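# Reseat cabinet side panel lip in rail and relatch

## Task

On the wall cabinet, the side panel is currently latched but its bottom lip sits outside the rail: get that lip back into the rail, then close and latch the panel again.

## Robot and tools

Robot: two seven-joint xArm7 arms, left_arm and right_arm, each with a parallel two-finger gripper and a wrist camera. Roots in the scene frame: left_arm at (-0.058, +0.289, 0) m, right_arm at (-0.019, -0.321, 0) m, both turned very slightly about z. Fixed cameras cam_high and cam_low sit on a stand behind the arms; wrist cameras are cam_left_wrist and cam_right_wrist. All images are 672x504.

Frames. Scene frame: origin at table-top height, halfway between the nominal bases; +z up, +x out over the table, +y toward left_arm (camera left/right does not match arm names). Reported end_effector_position (m), end_effector_quat_wxyz and velocities use this frame and may be off by a few cm. Commanded offsets instead use each gripper's own Hand target axes: +z runs out along the fingers, y is the direction the fingers open and close. end_effector_position is the pinch point between closed pads, roughly 2 cm short of the fingertips; closing pushes the tips about 10 mm further along +z.

Row layout (shared by execute_actions and move): one flat list of 14 numbers covering both arms, each in [-1, 1]: left_arm dx, dy, dz, rx, ry, rz, opening, then right_arm in that same order. The first six per arm are an OFFSET, not a pose, measured from that arm's Hand target as it stood when the action or move began, along the Hand target's own axes. Scale: 1.0 = 0.6 m for dx/dy/dz and 180 degrees for rx/ry/rz, which form one rotation vector. Since offsets count from the current Hand target, sending the same offset twice moves twice. Six zeros re-command the present Hand target. Opening is ABSOLUTE: +1 fully open (0.084 m), -1 closed; a 0 is a real command (half open), so resend the present value to leave a gripper unchanged.

execute_actions(actions, cameras): actions is a list of actions; each action is up to 15 rows, one per 1/30 s step, and a shorter action repeats its final row to fill 15 steps. Every row in an action is measured from the action's start pose, not from the row before. Images appear only for an empty actions list or when cameras names them (["all"], names, or []).

move(target, speed, blend, opening_speed, blocking, cameras): target is one 14-number row, or up to 15 such rows forming waypoints; every waypoint is an offset from the same starting Hand targets. Paths are straight, end together, last 0.5 s to 10 s (cut off at 10 s). speed: m/s, 0.002 to 1, default 0.25 (turns up to twice that in rad/s), one value or one per waypoint. blend: corner rounding in m, 0 means stop at each waypoint. opening_speed: rate of finger change per second on the -1..+1 scale, at least 0.2. blocking=false returns after about 0.5 s while motion continues. Paths do not avoid obstacles or the other arm; faster moves lag more, stray more and hit harder. The result adds a move: line, e.g. done (at rest within 3 mm and 2 degrees), off_target, moving, held, fault; limits=paced means the pose was clipped, limits=held means steps were withheld (for instance by the check keeping arms apart). done does not prove contact or no contact.

wait(seconds 0 to 10): let the scene run with commands held. stop(): brake a running move. zoom_image(camera, region [x0,y0,x1,y1] pixels, at most 504 by 504): enlarge part of that camera's newest image. clear_fault(arm): release a reported torque fault on left_arm or right_arm. read_manual(section="licences"): licence text only. finished_scene(scene): ends the current scene irreversibly; give this scene's number and call it only once the panel is latched and stays so with the robot clear.

Control behaviour: each step the commanded pose is clipped to within 70 mm and 16 degrees of the measured gripper; joint targets move at up to 3.14 rad/s. Hand target in results is the last clipped command; grippers often rest a bit short of it, and waiting does not help: resend zeros or add the missing offset. Large wrist turns can swing the elbow. If a gripper is blocked it keeps pushing; command its target back beyond the gripper to release. To grip, command an opening clearly below grip_measured (more below = harder squeeze, about 24 N per pad max).

Result lines: positions, quaternions, velocities (omitted when Joint velocities are within noise), Joint positions (last number = measured opening in m), joint torques (include arm weight; offset and noisy), Tool commands, grip_measured, motor temperatures, MOTOR HOT warnings, fault lines; execute_actions results also list some per-step positions.

Avoid: slamming the panel or hitting the cabinet, table or camera stand; letting anything fall or leaving it off the table; releasing a part still moving; arm-to-arm contact or one gripper pinching the other's fingers (the proximity check does not stop fingers). Contact torque at a joint limit (waist 42.7, shoulder 42.9, upper arm roll 27.3, elbow 27.3, forearm roll 27.3, wrist pitch 14.7, wrist roll 15.3 N m), a motor pinned at its torque limit for 1 s, or prolonged overload triggers a torque fault that halts the arm until clear_fault. Motors at 80 °C brake the arm for 30 to 60 s; stretched arms, held loads and pushing against unreachable poses heat them. Loose objects may be nudged by outside disturbances. Prefer smooth, gentle, efficient motion.

Each tool is called after "Emit:" as name([rows], argument=value, ...), one row to a line, values as JSON.

## Session

Emit:
execute_actions(actions=[])

Scene clock: 0.00 s.
left_arm: end_effector_position=(+0.0759, +0.1416, +0.2760) grip_measured=+1.00 end_effector_quat_wxyz=(-0.267, +0.184, +0.882, -0.343) | right_arm: end_effector_position=(+0.3679, -0.2963, +0.3496) grip_measured=+1.00 end_effector_quat_wxyz=(-0.326, -0.326, +0.883, -0.085)
Joint positions: left_arm=[-1.46 -1.529 1.036 0.518 0.199 1.564 2.402 0.084] | right_arm=[-0.018 0.26 0.378 1.738 -0.324 2.149 2.677 0.084]
Joint velocities: within noise
Joint torques (N m): no reading
Motor temperatures (°C): left_arm=[29 39 35 32 28 39 37] | right_arm=[32 37 35 38 34 34 33]
Hand target: left_arm +0.0759, +0.1416, +0.2760; -0.267, +0.184, +0.882, -0.343 | right_arm +0.3679, -0.2963, +0.3496; -0.326, -0.326, +0.883, -0.085
Tool commands: left_gripper/opening=+1.0 right_gripper/opening=+1.0

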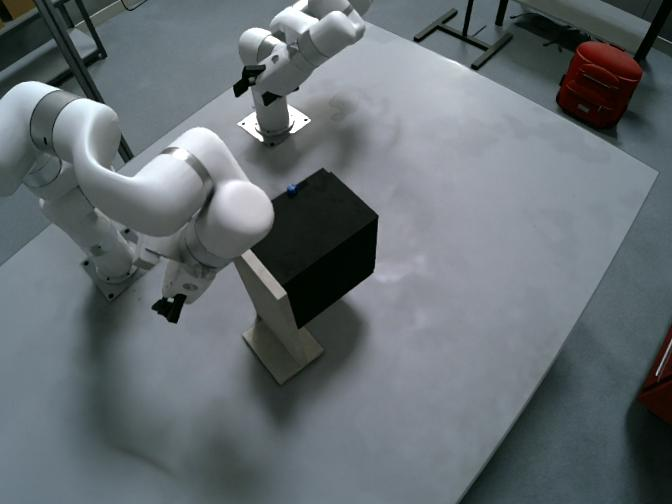

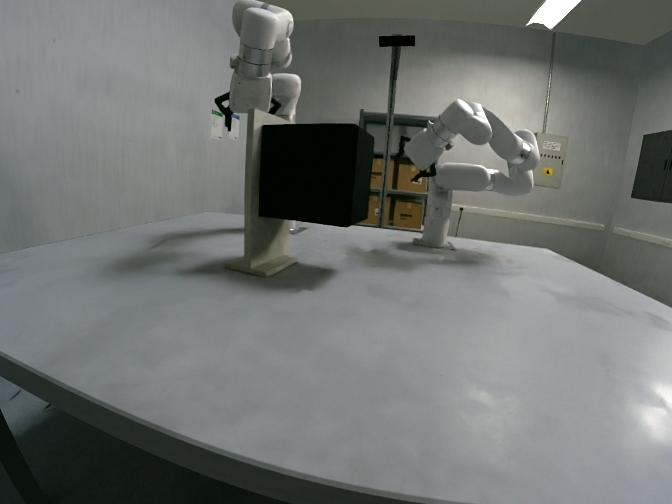

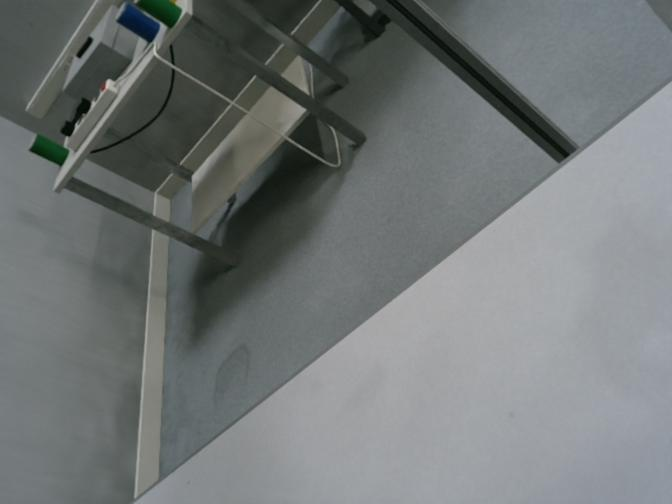

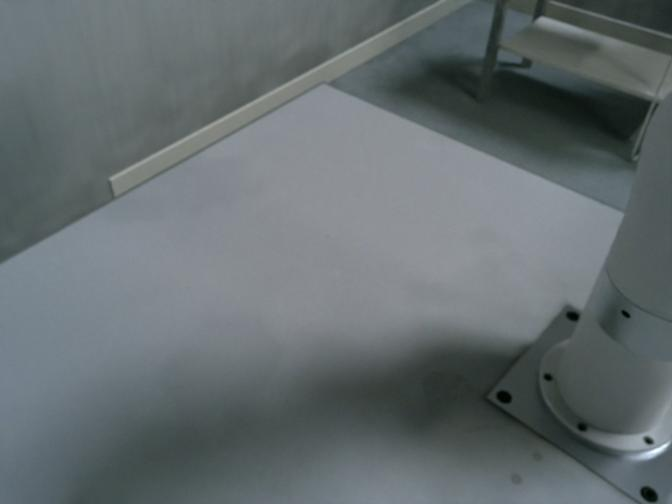

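Emit:
zoom_image(camera="cam_high", region=[200, 140, 420, 400])

Emit:
zoom_image(camera="cam_low", region=[200, 80, 420, 290])

Scaled by 1.938 from the camera's 672x504 image, which has a finer 960x720 frame.

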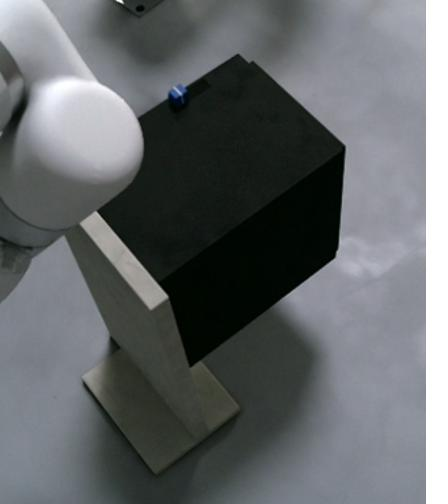

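Scaled by 2.291 from the camera's 672x504 image, which has a finer 960x720 frame.

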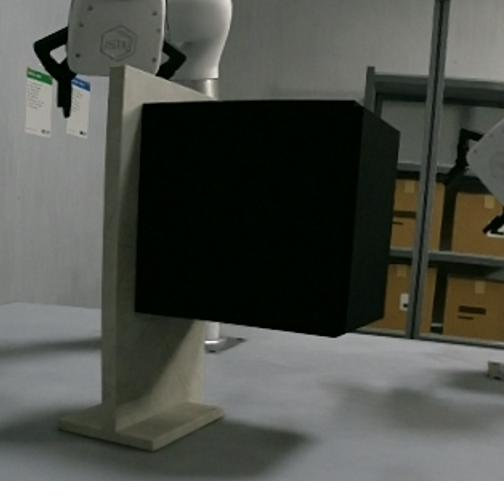

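Emit:
move([
  [0,0,0,0,0,0,1, 0.12,0.069,-0.025,0,0,0,1],
  [0,0,0,0,0,0,1, -0.034,0.426,0.056,0.503,0.025,-0.598,1],
], speed=0.3, blend=[0.05,0], cameras=["cam_high","cam_right_wrist"])

Scene clock: 95.17 s.
left_arm: end_effector_position=(+0.0759, +0.1416, +0.2760) grip_measured=+1.00 end_effector_quat_wxyz=(-0.267, +0.184, +0.882, -0.343) | right_arm: end_effector_position=(+0.2008, -0.1003, +0.3269) grip_measured=+1.00 end_effector_quat_wxyz=(+0.000, +0.941, -0.001, +0.338)
Joint positions: left_arm=[-1.46 -1.529 1.036 0.518 0.199 1.564 2.402 0.084] | right_arm=[0.871 -0.952 0.279 0.484 -0.403 1.068 1.163 0.084]
Joint torques (N m): left_arm=[-0.12 8.09 -11.67 4.97 -1.81 -1.2 0.07] | right_arm=[2.16 -1.45 -2.73 12.61 -1.86 -1.77 -0.51]
Hand target: left_arm +0.0759, +0.1416, +0.2760; -0.267, +0.184, +0.882, -0.343 | right_arm +0.2008, -0.1003, +0.3269; +0.000, +0.941, -0.001, +0.338
Off the commanded pose: left_arm 0.000 m, 0 deg | right_arm 0.000 m, 0 deg.
move: done; blend cut to 0.0422 m at target 1
camera_calibration:
cam_right_wrist: T_world_to_cam=[[0.0127807, -0.999182, -0.038373, -0.0519221], [-0.681462, 0.0193799, -0.731596, 0.465042], [0.731741, 0.0355001, -0.680657, 0.202469], [0, 0, 0, 1]] pos_world=[0.169417, -0.0680798, 0.476043]
Images, in order (width x height): cam_high 672x504, cam_right_wrist 672x504.

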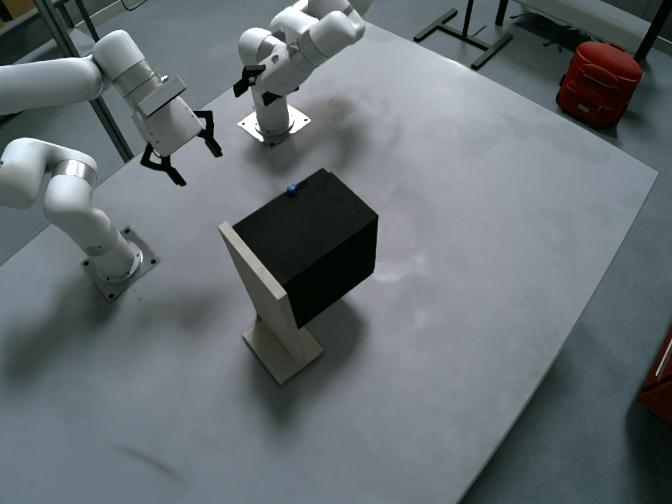

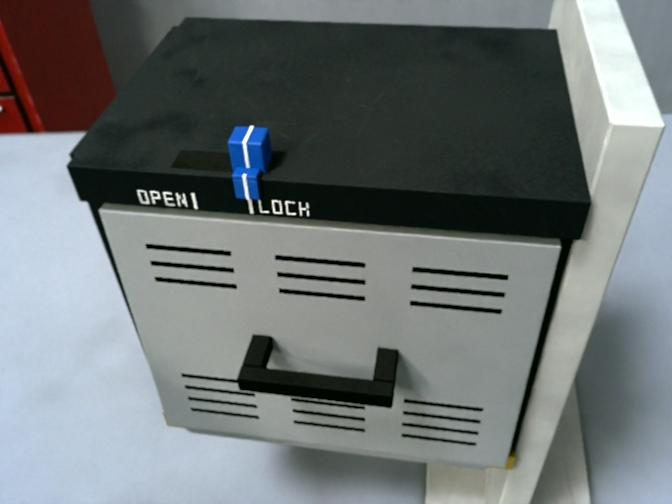

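Emit:
zoom_image(camera="cam_right_wrist", region=[60, 100, 340, 300])

Emit:
zoom_image(camera="cam_right_wrist", region=[130, 300, 600, 504])

Scaled by 1.800 from the camera's 672x504 image, which has a finer 960x720 frame.

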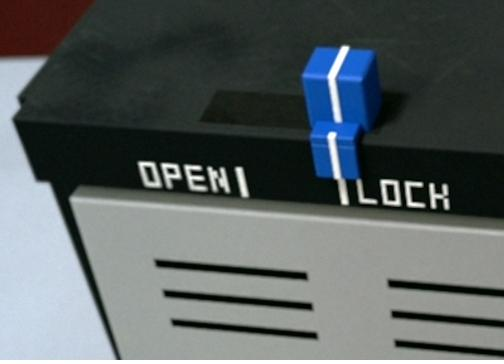

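Scaled by 1.072 from the camera's 672x504 image, which has a finer 960x720 frame.

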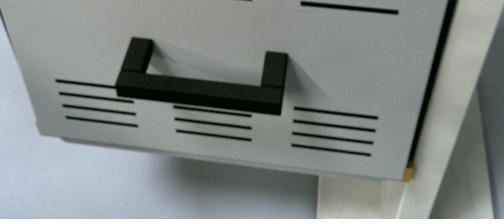

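Emit:
move([
  [0.031,-0.089,-0.258,-0.13,-0.167,-0.03,1, -0.039,0.022,0.124,-0.109,0.109,-0.232,1],
  [-0.446,-0.290,-0.375,-0.260,-0.334,-0.061,1, -0.078,0.045,0.248,-0.2183,0.2183,-0.4649,1],
], speed=0.35, blend=[0.05,0], cameras=["all"])

Scene clock: 191.77 s.
left_arm: end_effector_position=(+0.3968, -0.0016, +0.4465) grip_measured=+1.00 end_effector_quat_wxyz=(+0.259, +0.000, +0.966, -0.001) | right_arm: end_effector_position=(+0.2535, -0.1244, +0.1933) grip_measured=+1.00 end_effector_quat_wxyz=(+0.462, +0.557, +0.480, +0.496)
Joint positions: left_arm=[-1.699 -0.166 0.935 1.478 0.529 1.224 2.259 0.084] | right_arm=[0.535 -0.501 0.964 0.131 -1.501 1.067 1.253 0.084]
Joint torques (N m): left_arm=[-2.17 -5.47 -1.71 11.85 -1.05 -1.18 0.79] | right_arm=[1.85 -4.33 -3.52 7.32 0.42 0.6 -0.45]
Hand target: left_arm +0.3968, -0.0016, +0.4465; +0.259, +0.000, +0.966, -0.001 | right_arm +0.2535, -0.1244, +0.1933; +0.462, +0.557, +0.480, +0.496 (not the last commanded pose)
Off the commanded pose: left_arm 0.000 m, 0 deg | right_arm 0.013 m, 8 deg.
move: held (right_arm; a check stopped the path); limits=held
pose unreachable (right arm): on one or more control steps of this call, first in action 0 (counted from 0), this arm could not follow its commanded pose, so it was not sent that pose on those steps. It may still have moved: this result reports where it is.
cause: moving toward the commanded pose would bring two parts of the arm too close to each other (joints 3 (upper arm roll) to 5 (forearm roll) lie between them).
camera_calibration:
cam_left_wrist: T_world_to_cam=[[0.0441485, 0.998848, -0.0187994, 0.0338258], [0.913139, -0.0327126, 0.406333, -0.457498], [0.40525, -0.0351054, -0.913532, 0.370721], [0, 0, 0, 1]] pos_world=[0.266031, -0.0357384, 0.525198]
cam_right_wrist: T_world_to_cam=[[0.113745, -0.125767, 0.985518, -0.196715], [0.0806701, -0.987511, -0.135332, -0.0300039], [0.99023, 0.0948951, -0.102178, -0.0961464], [0, 0, 0, 1]] pos_world=[0.120003, -0.0452456, 0.179981]

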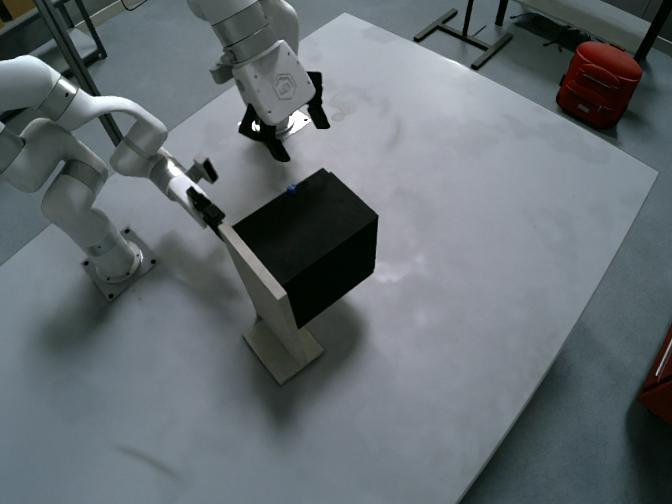

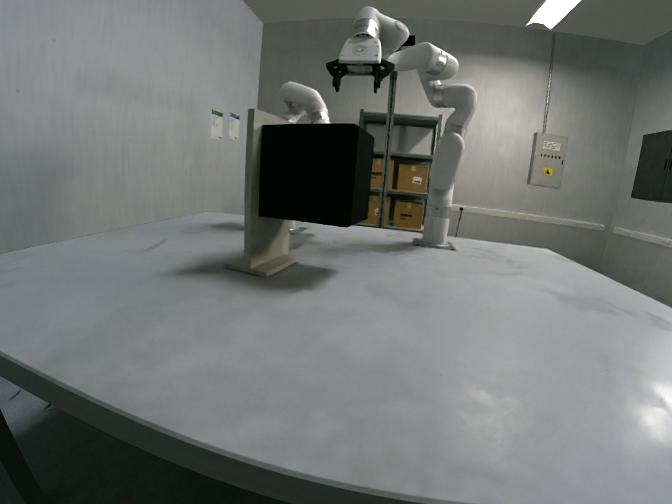

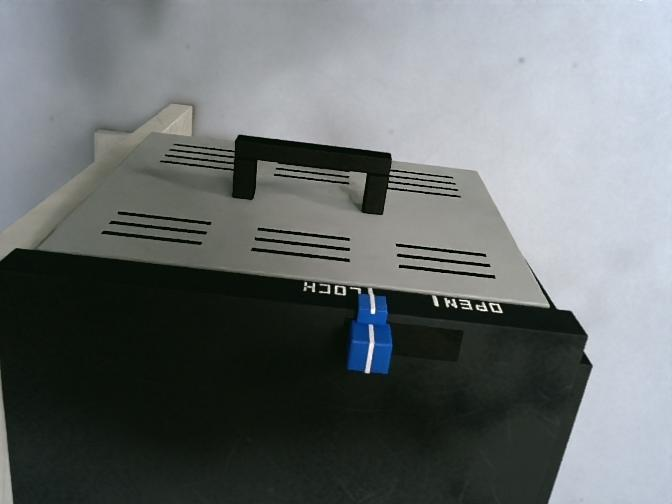

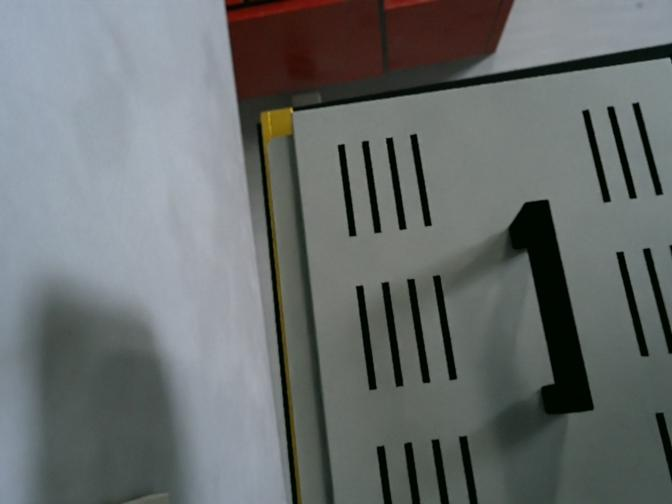

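Emit:
zoom_image(camera="cam_right_wrist", region=[200, 60, 460, 280])

Emit:
zoom_image(camera="cam_right_wrist", region=[200, 280, 460, 504])

Emit:
zoom_image(camera="cam_left_wrist", region=[260, 240, 600, 400])

Scaled by 1.938 from the camera's 672x504 image, which has a finer 960x720 frame.

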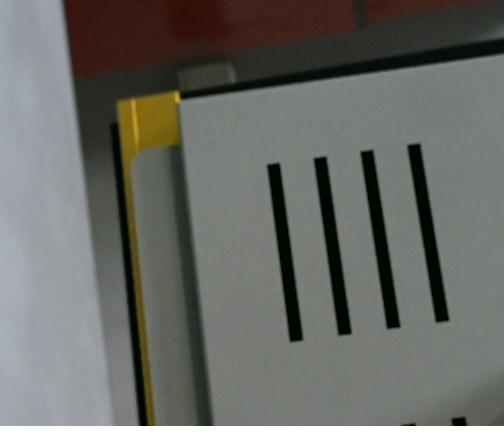

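Scaled by 1.938 from the camera's 672x504 image, which has a finer 960x720 frame.

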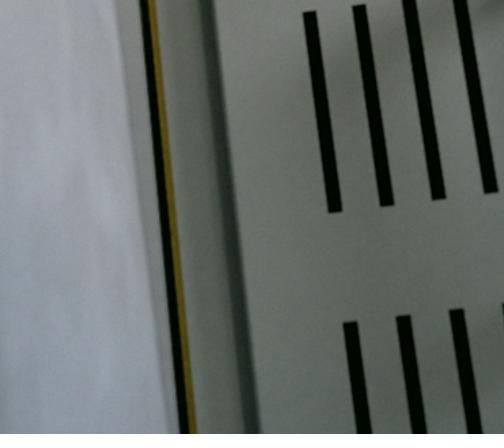

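Scaled by 1.482 from the camera's 672x504 image, which has a finer 960x720 frame.

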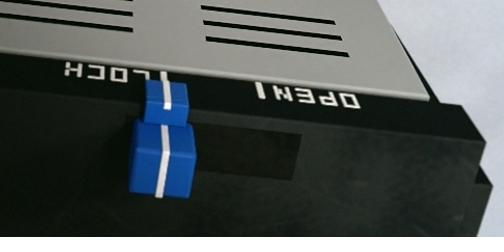

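Emit:
zoom_image(camera="cam_right_wrist", region=[460, 160, 672, 440])

Emit:
zoom_image(camera="cam_left_wrist", region=[200, 100, 440, 260])

Scaled by 1.800 from the camera's 672x504 image, which has a finer 960x720 frame.

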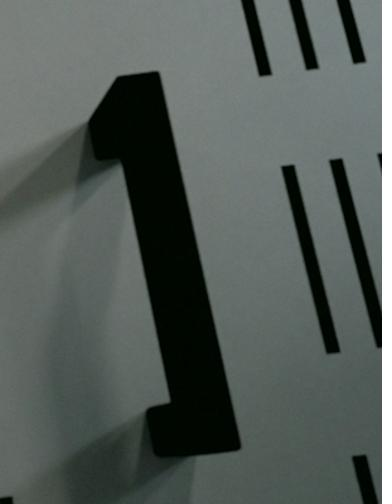

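Scaled by 2.100 from the camera's 672x504 image, which has a finer 960x720 frame.

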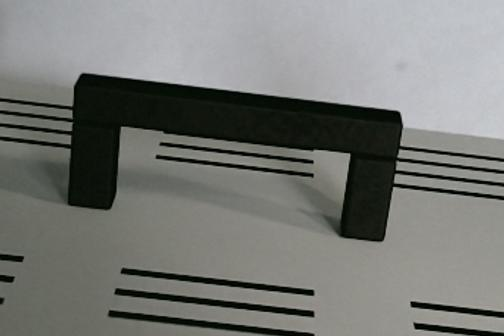

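Emit:
zoom_image(camera="cam_left_wrist", region=[300, 270, 480, 390])

Emit:
zoom_image(camera="cam_high", region=[260, 160, 340, 220])

Scaled by 2.800 from the camera's 672x504 image, which has a finer 960x720 frame.

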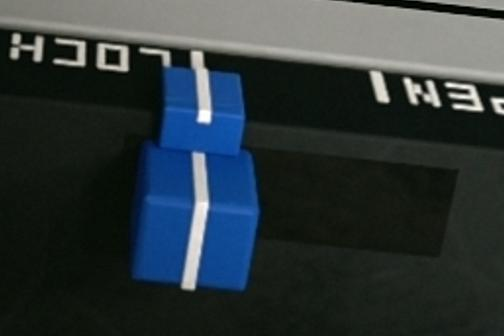

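Scaled by 6.300 from the camera's 672x504 image, which has a finer 960x720 frame.

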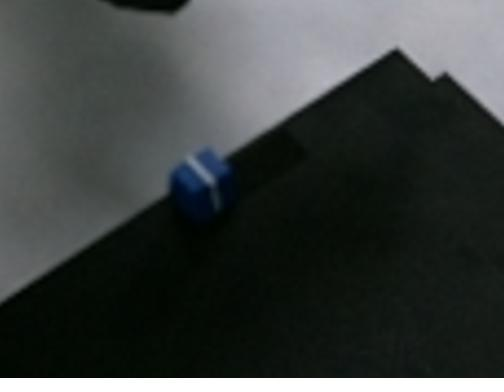

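Emit:
move(target=[0.0682,-0.0533,0.0644,0.0140,0.0999,0.0364,-0.3, 0.145,0.0483,0.0312,-0.0273,-0.0252,-0.0338,-0.2], speed=0.2, cameras=["all"])

Scene clock: 340.80 s.
left_arm: end_effector_position=(+0.3807, -0.0336, +0.3926) grip_measured=-0.32 end_effector_quat_wxyz=(+0.105, +0.061, +0.993, -0.007) | right_arm: end_effector_position=(+0.2786, -0.0420, +0.2300) grip_measured=-0.21 end_effector_quat_wxyz=(+0.530, +0.530, +0.469, +0.468)
Joint positions: left_arm=[-1.594 0.184 1.08 1.65 -0.072 1.372 2.69 0.03] | right_arm=[0.279 -0.055 1.182 0.476 -1.581 1.507 1.074 0.035]
Joint torques (N m): left_arm=[2.58 -10.93 2.88 11.59 -1.35 -1.14 0.6] | right_arm=[-2.24 -6.43 0.22 9.3 -2.45 1.69 0.21]
Hand target: left_arm +0.3807, -0.0336, +0.3926; +0.105, +0.061, +0.993, -0.007 | right_arm +0.2786, -0.0420, +0.2299; +0.530, +0.530, +0.469, +0.468
Off the commanded pose: left_arm 0.000 m, 0 deg | right_arm 0.000 m, 0 deg.
move: done
camera_calibration:
cam_left_wrist: T_world_to_cam=[[0.158011, 0.986941, -0.0313015, 0.0267071], [0.98254, -0.153995, 0.104401, -0.333892], [0.0982174, -0.0472515, -0.994043, 0.474916], [0, 0, 0, 1]] pos_world=[0.277197, -0.0553357, 0.507781]
cam_right_wrist: T_world_to_cam=[[0.0365171, -0.0164891, 0.999197, -0.202381], [0.00748307, -0.999831, -0.016773, 0.0469248], [0.999305, 0.00808956, -0.0363875, -0.146354], [0, 0, 0, 1]] pos_world=[0.153292, 0.0447637, 0.19768]

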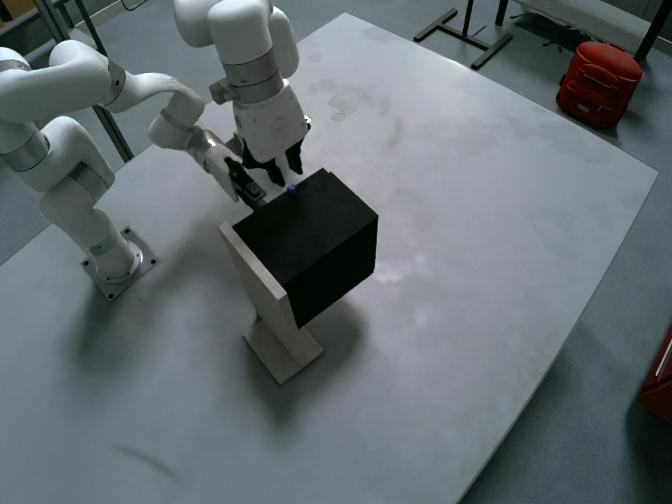

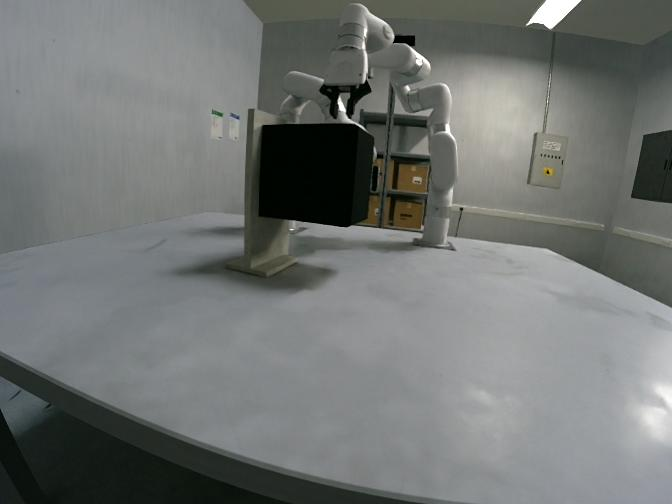

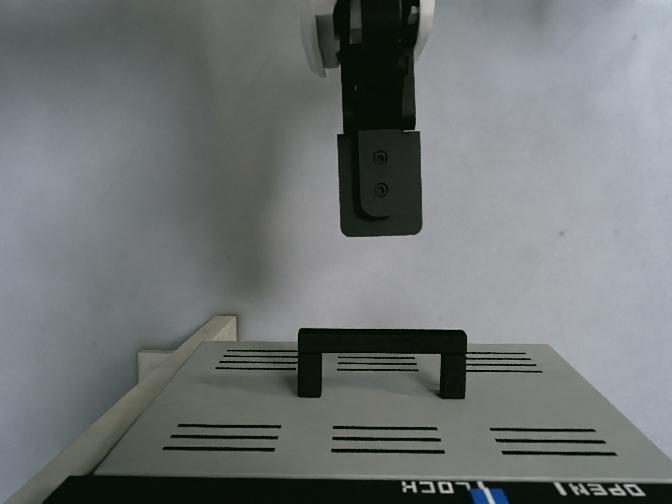

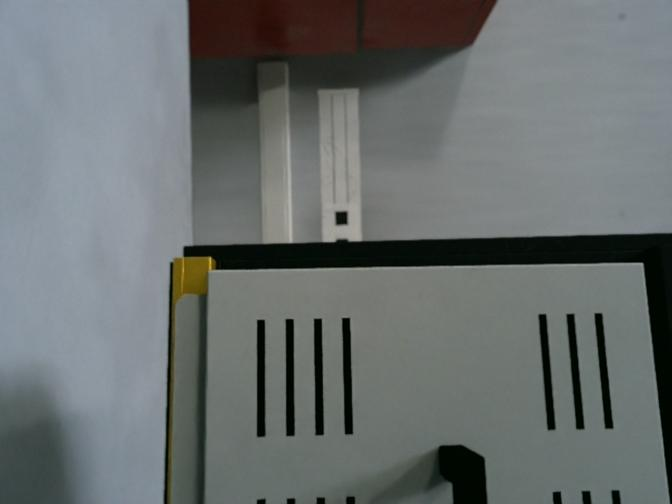

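Emit:
zoom_image(camera="cam_right_wrist", region=[400, 420, 520, 504])

Emit:
zoom_image(camera="cam_right_wrist", region=[150, 240, 270, 340])

Emit:
zoom_image(camera="cam_left_wrist", region=[280, 310, 672, 504])

Scaled by 4.200 from the camera's 672x504 image, which has a finer 960x720 frame.

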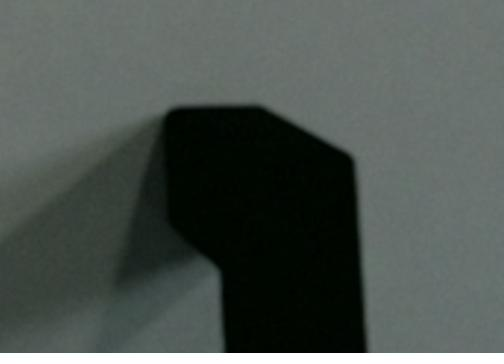

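Scaled by 4.200 from the camera's 672x504 image, which has a finer 960x720 frame.

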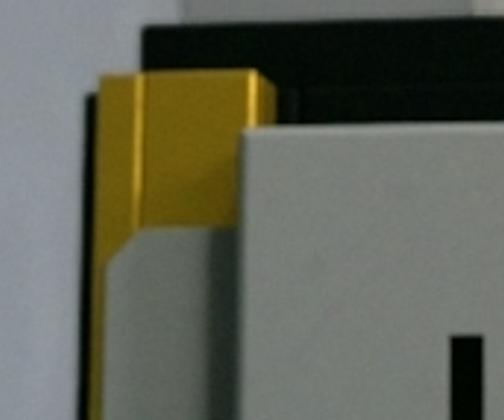

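Scaled by 1.286 from the camera's 672x504 image, which has a finer 960x720 frame.

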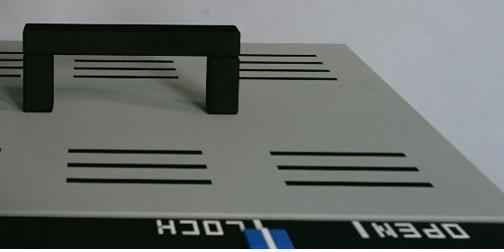

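Emit:
move([
  [0.0133,-0.0013,0.0636,0,0,0,-0.3, 0,0,0.1133,0,0,0,-0.2],
  [0.0133,-0.0013,0.0636,0,0,0,-0.3, 0,0,0.1133,0,0,0,-1],
], speed=0.1, opening_speed=1.0, cameras=["all"])

Scene clock: 384.53 s.
left_arm: end_effector_position=(+0.3808, -0.0345, +0.3537) grip_measured=-0.32 end_effector_quat_wxyz=(+0.105, +0.061, +0.993, -0.007) | right_arm: end_effector_position=(+0.3461, -0.0503, +0.2301) grip_measured=-0.79 end_effector_quat_wxyz=(+0.530, +0.530, +0.468, +0.468)
Joint positions: left_arm=[-1.628 0.152 1.079 1.515 -0.039 1.255 2.662 0.03] | right_arm=[0.162 0.02 1.069 0.513 -1.816 1.457 1.078 0.009]
Joint torques (N m): left_arm=[-1.73 -13.07 2.83 11.11 1.65 -2.01 -0.33] | right_arm=[-4.02 6.07 -2.26 2.93 2.42 -4.98 -0.33]
Hand target: left_arm +0.3808, -0.0345, +0.3537; +0.105, +0.061, +0.993, -0.007 | right_arm +0.3460, -0.0503, +0.2299; +0.530, +0.530, +0.469, +0.468
Off the commanded pose: left_arm 0.000 m, 0 deg | right_arm 0.000 m, 0 deg.
move: done
camera_calibration:
cam_left_wrist: T_world_to_cam=[[0.158009, 0.986941, -0.0313174, 0.0263826], [0.982551, -0.153997, 0.104303, -0.329916], [0.0981182, -0.0472518, -0.994052, 0.436138], [0, 0, 0, 1]] pos_world=[0.277197, -0.0562357, 0.468782]
cam_right_wrist: T_world_to_cam=[[0.0357124, -0.0165071, 0.999226, -0.204911], [0.00729518, -0.999833, -0.0167779, 0.0381651], [0.999335, 0.00788871, -0.035586, -0.213895], [0, 0, 0, 1]] pos_world=[0.220792, 0.0364636, 0.197781]

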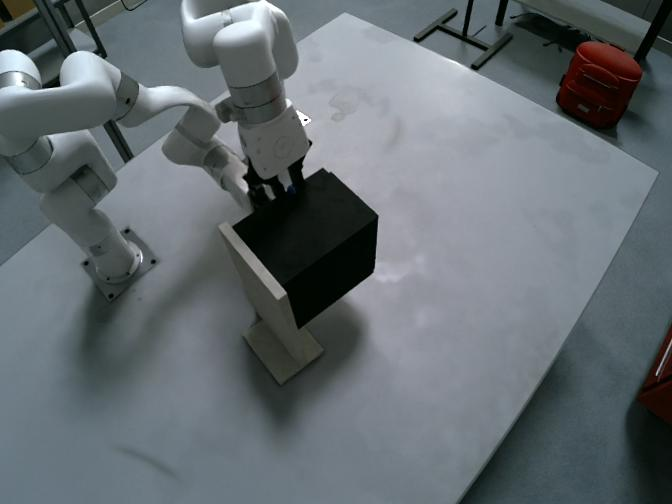

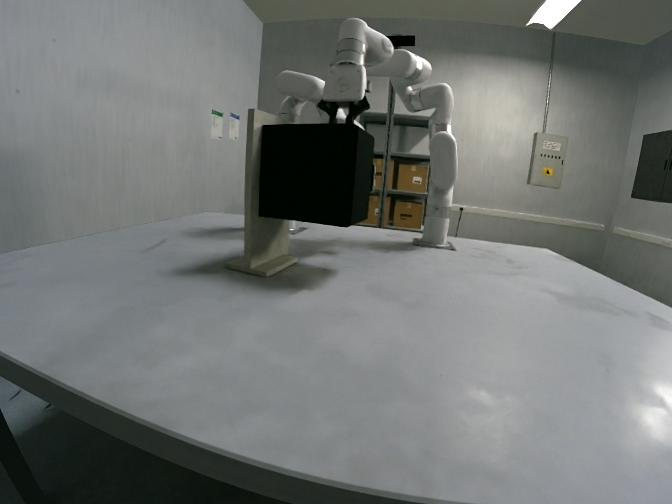

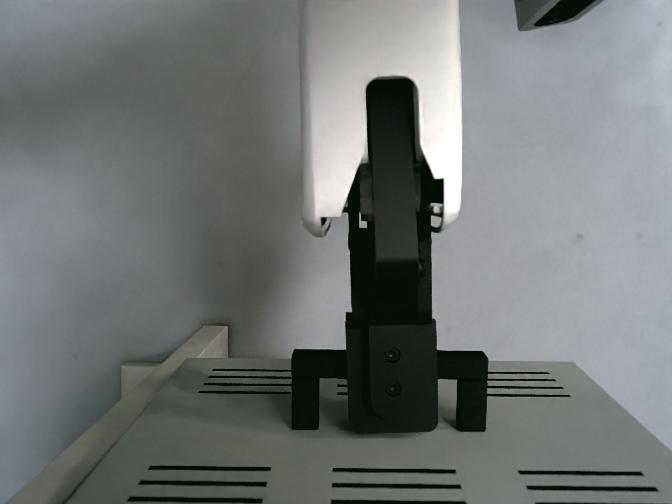

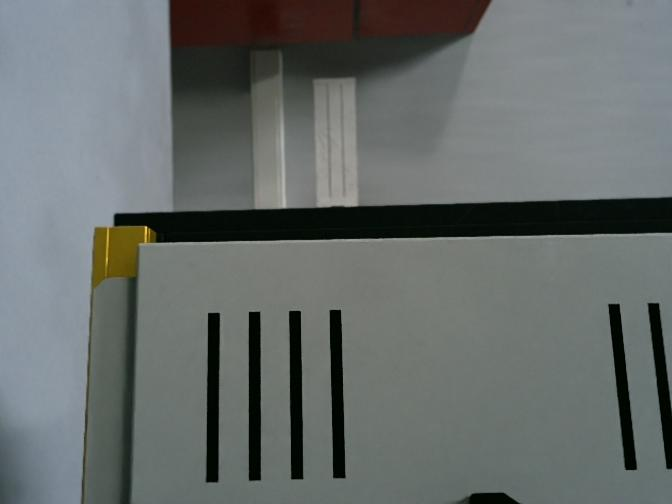

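Emit:
move(target=[0,0,0,0,0,0,-0.9, 0,0,0,0,0,0,-1], opening_speed=1.0, cameras=["cam_high"])

Emit:
zoom_image(camera="cam_high", region=[240, 140, 350, 220])

Scene clock: 389.63 s.
left_arm: end_effector_position=(+0.3809, -0.0341, +0.3537) grip_measured=-0.64 end_effector_quat_wxyz=(+0.105, +0.061, +0.993, -0.007) | right_arm: end_effector_position=(+0.3461, -0.0505, +0.2302) grip_measured=-0.79 end_effector_quat_wxyz=(+0.530, +0.530, +0.468, +0.468)
Joint positions: left_arm=[-1.628 0.152 1.079 1.515 -0.039 1.255 2.662 0.016] | right_arm=[0.162 0.02 1.069 0.513 -1.816 1.457 1.078 0.009]
Joint torques (N m): left_arm=[-27.21 -2.86 -19.81 12.89 -11.85 -7.96 -0.38] | right_arm=[-1.05 8.16 0.62 5.02 -0.93 -5.78 -0.11]
Hand target: left_arm +0.3808, -0.0345, +0.3537; +0.105, +0.061, +0.993, -0.007 | right_arm +0.3460, -0.0503, +0.2299; +0.530, +0.530, +0.469, +0.468
Off the commanded pose: left_arm 0.000 m, 0 deg | right_arm 0.000 m, 0 deg.
move: done
Images, in order (width x height): cam_high 672x504.

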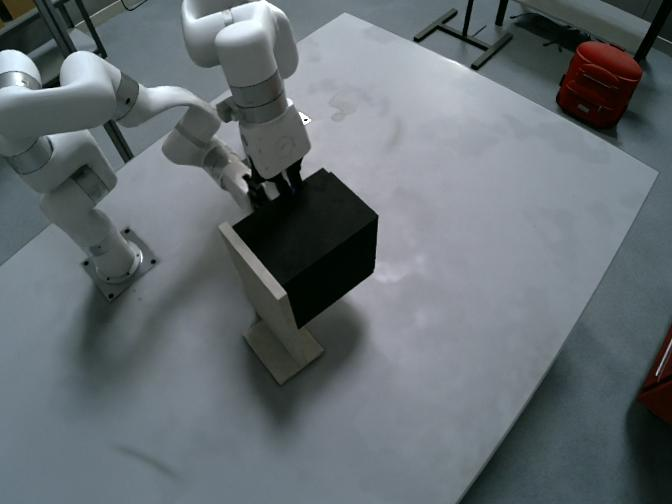

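Scaled by 4.582 from the camera's 672x504 image, which has a finer 960x720 frame.

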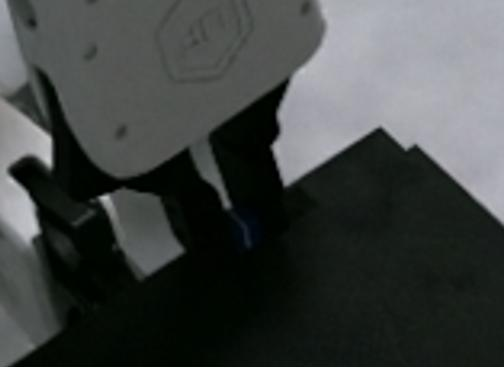

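Emit:
move(target=[0,0.0375,0,0,0,0,-0.9, 0,0,0,0,0,0,-1], speed=0.06, cameras=["cam_high","cam_left_wrist","cam_right_wrist"])

Emit:
zoom_image(camera="cam_high", region=[240, 140, 350, 220])

Scene clock: 405.33 s.
left_arm: end_effector_position=(+0.3836, -0.0121, +0.3536) grip_measured=-0.69 end_effector_quat_wxyz=(+0.105, +0.061, +0.993, -0.007) | right_arm: end_effector_position=(+0.3461, -0.0504, +0.2298) grip_measured=-0.80 end_effector_quat_wxyz=(+0.530, +0.530, +0.469, +0.468)
Joint positions: left_arm=[-1.648 0.078 1.095 1.465 0.028 1.242 2.652 0.014] | right_arm=[0.161 0.02 1.069 0.513 -1.816 1.456 1.078 0.009]
Joint torques (N m): left_arm=[-4.92 -13.97 -1.01 11.59 0.3 0.16 -0.27] | right_arm=[2.28 -13.95 1.19 10.88 -2.89 2.56 -0.33]
Hand target: left_arm +0.3835, -0.0122, +0.3536; +0.105, +0.061, +0.993, -0.007 | right_arm +0.3460, -0.0503, +0.2299; +0.530, +0.530, +0.469, +0.468
Off the commanded pose: left_arm 0.000 m, 0 deg | right_arm 0.000 m, 0 deg.
move: done
camera_calibration:
cam_left_wrist: T_world_to_cam=[[0.157807, 0.986976, -0.0312369, 0.00383727], [0.982583, -0.153804, 0.104282, -0.329309], [0.0981198, -0.0471493, -0.994057, 0.436917], [0, 0, 0, 1]] pos_world=[0.280097, -0.033836, 0.468782]
cam_right_wrist: T_world_to_cam=[[0.0368106, -0.0163963, 0.999188, -0.204851], [0.00718039, -0.999835, -0.0166714, 0.0380644], [0.999296, 0.00778824, -0.0366868, -0.213675], [0, 0, 0, 1]] pos_world=[0.220792, 0.0363635, 0.19748]
Images, in order (width x height): cam_high 672x504, cam_left_wrist 672x504, cam_right_wrist 672x504.

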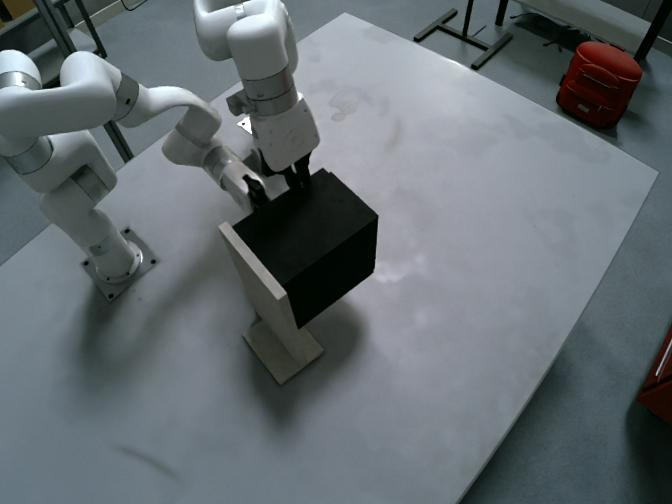

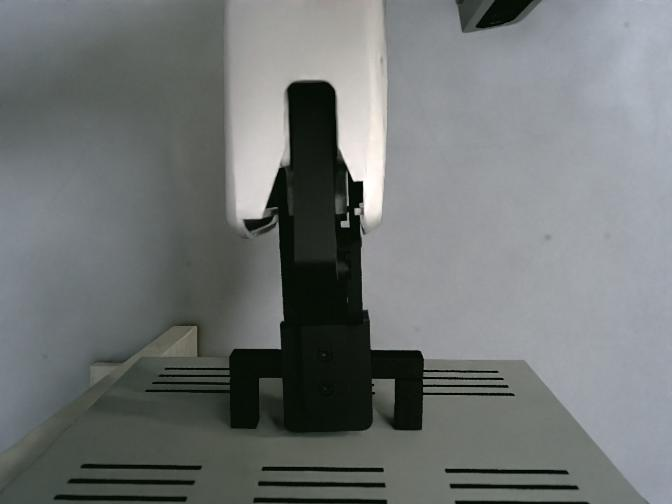

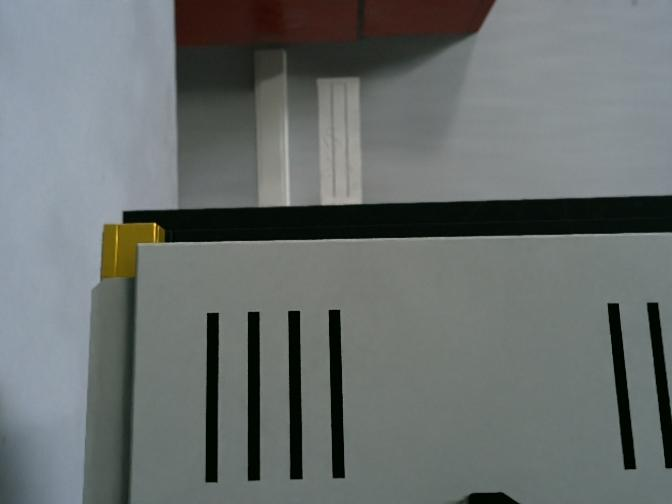

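Scaled by 4.582 from the camera's 672x504 image, which has a finer 960x720 frame.

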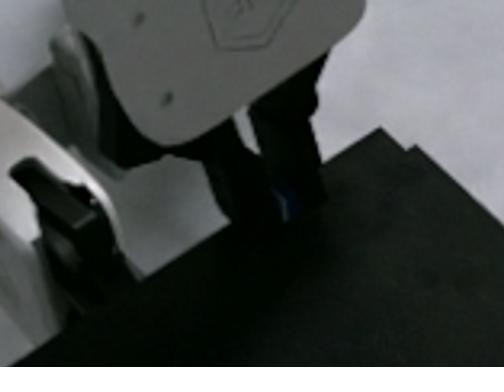

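Emit:
move(target=[0,0,0,0,0,0,-0.9, 0,0,-0.0167,0,0,0,-1], speed=0.05, cameras=["cam_left_wrist","cam_right_wrist"])

Scene clock: 419.77 s.
left_arm: end_effector_position=(+0.3835, -0.0122, +0.3536) grip_measured=-0.69 end_effector_quat_wxyz=(+0.105, +0.061, +0.993, -0.007) | right_arm: end_effector_position=(+0.3361, -0.0491, +0.2299) grip_measured=-0.80 end_effector_quat_wxyz=(+0.530, +0.530, +0.469, +0.468)
Joint positions: left_arm=[-1.649 0.077 1.095 1.464 0.029 1.242 2.652 0.014] | right_arm=[0.177 0.005 1.085 0.505 -1.782 1.461 1.079 0.009]
Joint torques (N m): left_arm=[-6.09 -13.35 -1.62 11.97 -0.2 0.26 -0.54] | right_arm=[1.78 -13.63 1.06 9.78 -0.84 2.5 0.05]
Hand target: left_arm +0.3835, -0.0122, +0.3536; +0.105, +0.061, +0.993, -0.007 | right_arm +0.3361, -0.0491, +0.2299; +0.530, +0.530, +0.469, +0.468
Off the commanded pose: left_arm 0.000 m, 0 deg | right_arm 0.000 m, 0 deg.
move: done
camera_calibration:
cam_left_wrist: T_world_to_cam=[[0.158009, 0.986941, -0.0313174, 0.00393142], [0.982551, -0.153997, 0.104303, -0.329233], [0.0981182, -0.0472518, -0.994052, 0.436917], [0, 0, 0, 1]] pos_world=[0.279997, -0.0339357, 0.468782]
cam_right_wrist: T_world_to_cam=[[0.0364156, -0.0164941, 0.999201, -0.204477], [0.00738474, -0.999832, -0.0167737, 0.0394148], [0.999309, 0.00798966, -0.0362876, -0.203777], [0, 0, 0, 1]] pos_world=[0.210792, 0.0376637, 0.19758]
Images, in order (width x height): cam_left_wrist 672x504, cam_right_wrist 672x504.

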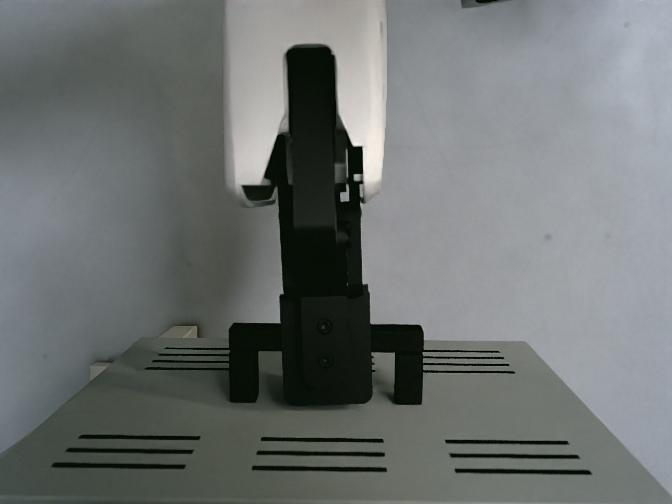

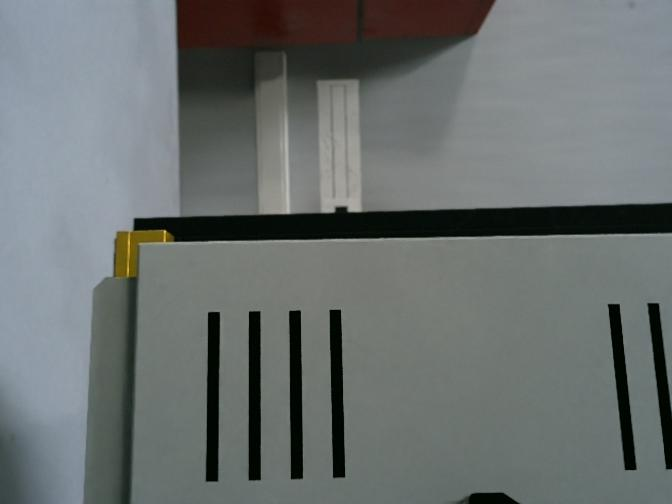

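Emit:
move(target=[0,0,0,0,0,0,-0.9, 0,0,-0.0917,0,0,0,-1], speed=0.12, cameras=["all"])

Emit:
zoom_image(camera="cam_left_wrist", region=[0, 230, 672, 504])

Emit:
zoom_image(camera="cam_right_wrist", region=[60, 200, 260, 340])

Scene clock: 447.30 s.
left_arm: end_effector_position=(+0.3835, -0.0122, +0.3536) grip_measured=-0.69 end_effector_quat_wxyz=(+0.105, +0.061, +0.993, -0.007) | right_arm: end_effector_position=(+0.2815, -0.0423, +0.2300) grip_measured=-0.80 end_effector_quat_wxyz=(+0.530, +0.530, +0.469, +0.468)
Joint positions: left_arm=[-1.649 0.077 1.095 1.464 0.029 1.242 2.652 0.014] | right_arm=[0.273 -0.053 1.177 0.477 -1.591 1.504 1.075 0.009]
Joint torques (N m): left_arm=[-5.53 -13.21 -0.84 11.88 0.26 0.39 -0.38] | right_arm=[1.98 -11.26 0.4 9.18 -1.17 1.47 -0.44]
Hand target: left_arm +0.3835, -0.0122, +0.3536; +0.105, +0.061, +0.993, -0.007 | right_arm +0.2815, -0.0423, +0.2299; +0.530, +0.530, +0.469, +0.468
Off the commanded pose: left_arm 0.000 m, 0 deg | right_arm 0.000 m, 0 deg.
move: done
camera_calibration:
cam_left_wrist: T_world_to_cam=[[0.158009, 0.986941, -0.0313174, 0.00393142], [0.982551, -0.153997, 0.104303, -0.329233], [0.0981182, -0.0472518, -0.994052, 0.436917], [0, 0, 0, 1]] pos_world=[0.279997, -0.0339357, 0.468782]
cam_right_wrist: T_world_to_cam=[[0.0362129, -0.0164005, 0.99921, -0.202452], [0.0072904, -0.999834, -0.016675, 0.0465138], [0.999318, 0.00788849, -0.0360873, -0.149301], [0, 0, 0, 1]] pos_world=[0.156192, 0.0443636, 0.19768]

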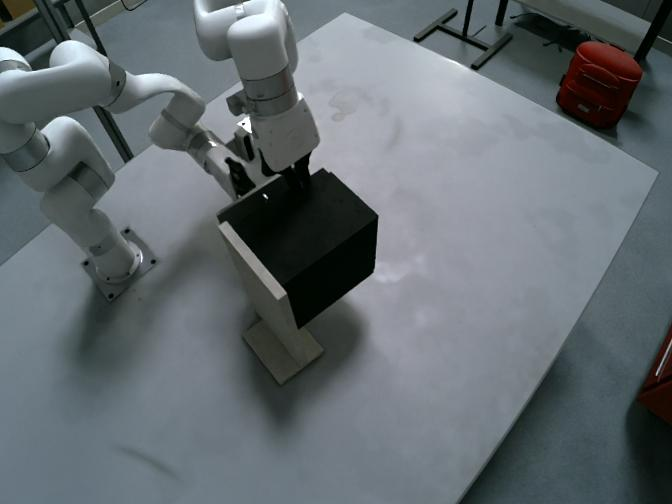

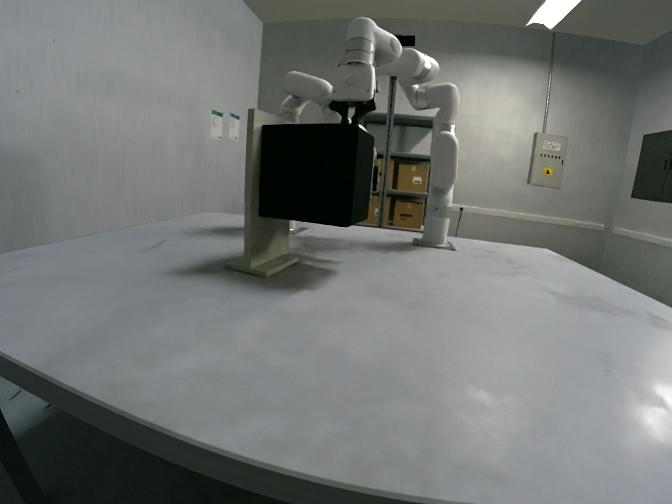

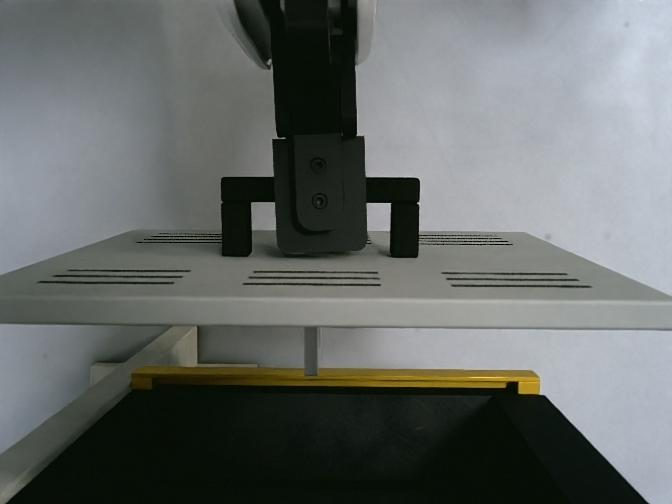

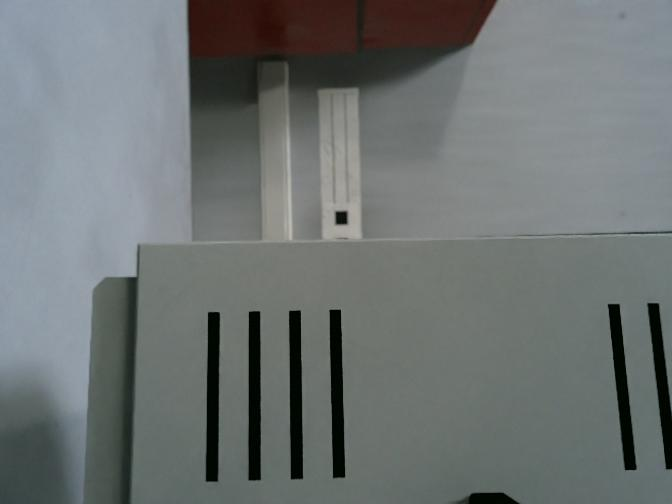

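Region (0, 230, 672, 504) is 672x274 pixels. A region can be at most 504 by 504 pixels.

Scaled by 2.520 from the camera's 672x504 image, which has a finer 960x720 frame.

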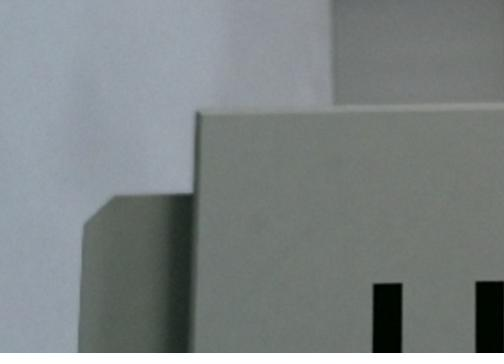

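Emit:
zoom_image(camera="cam_left_wrist", region=[100, 290, 340, 420])

Emit:
zoom_image(camera="cam_left_wrist", region=[400, 290, 640, 420])

Emit:
zoom_image(camera="cam_left_wrist", region=[260, 290, 400, 420])

Scaled by 2.100 from the camera's 672x504 image, which has a finer 960x720 frame.

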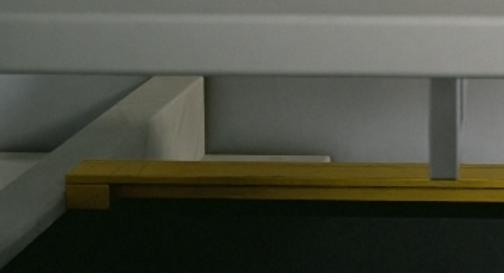

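Scaled by 2.100 from the camera's 672x504 image, which has a finer 960x720 frame.

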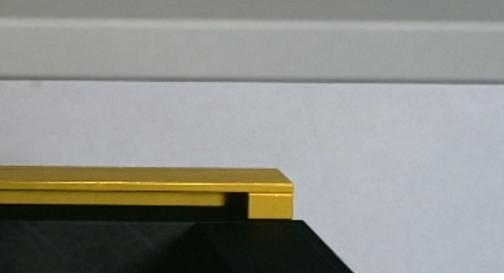

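Scaled by 3.600 from the camera's 672x504 image, which has a finer 960x720 frame.

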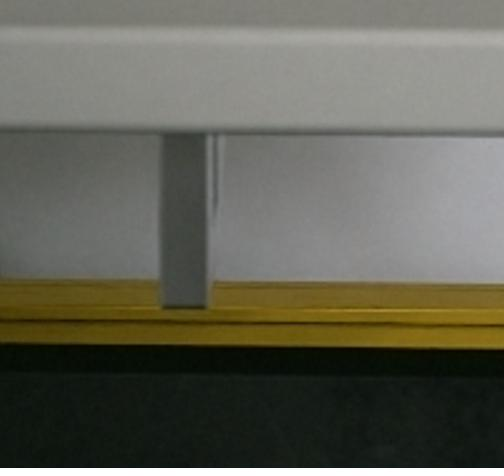

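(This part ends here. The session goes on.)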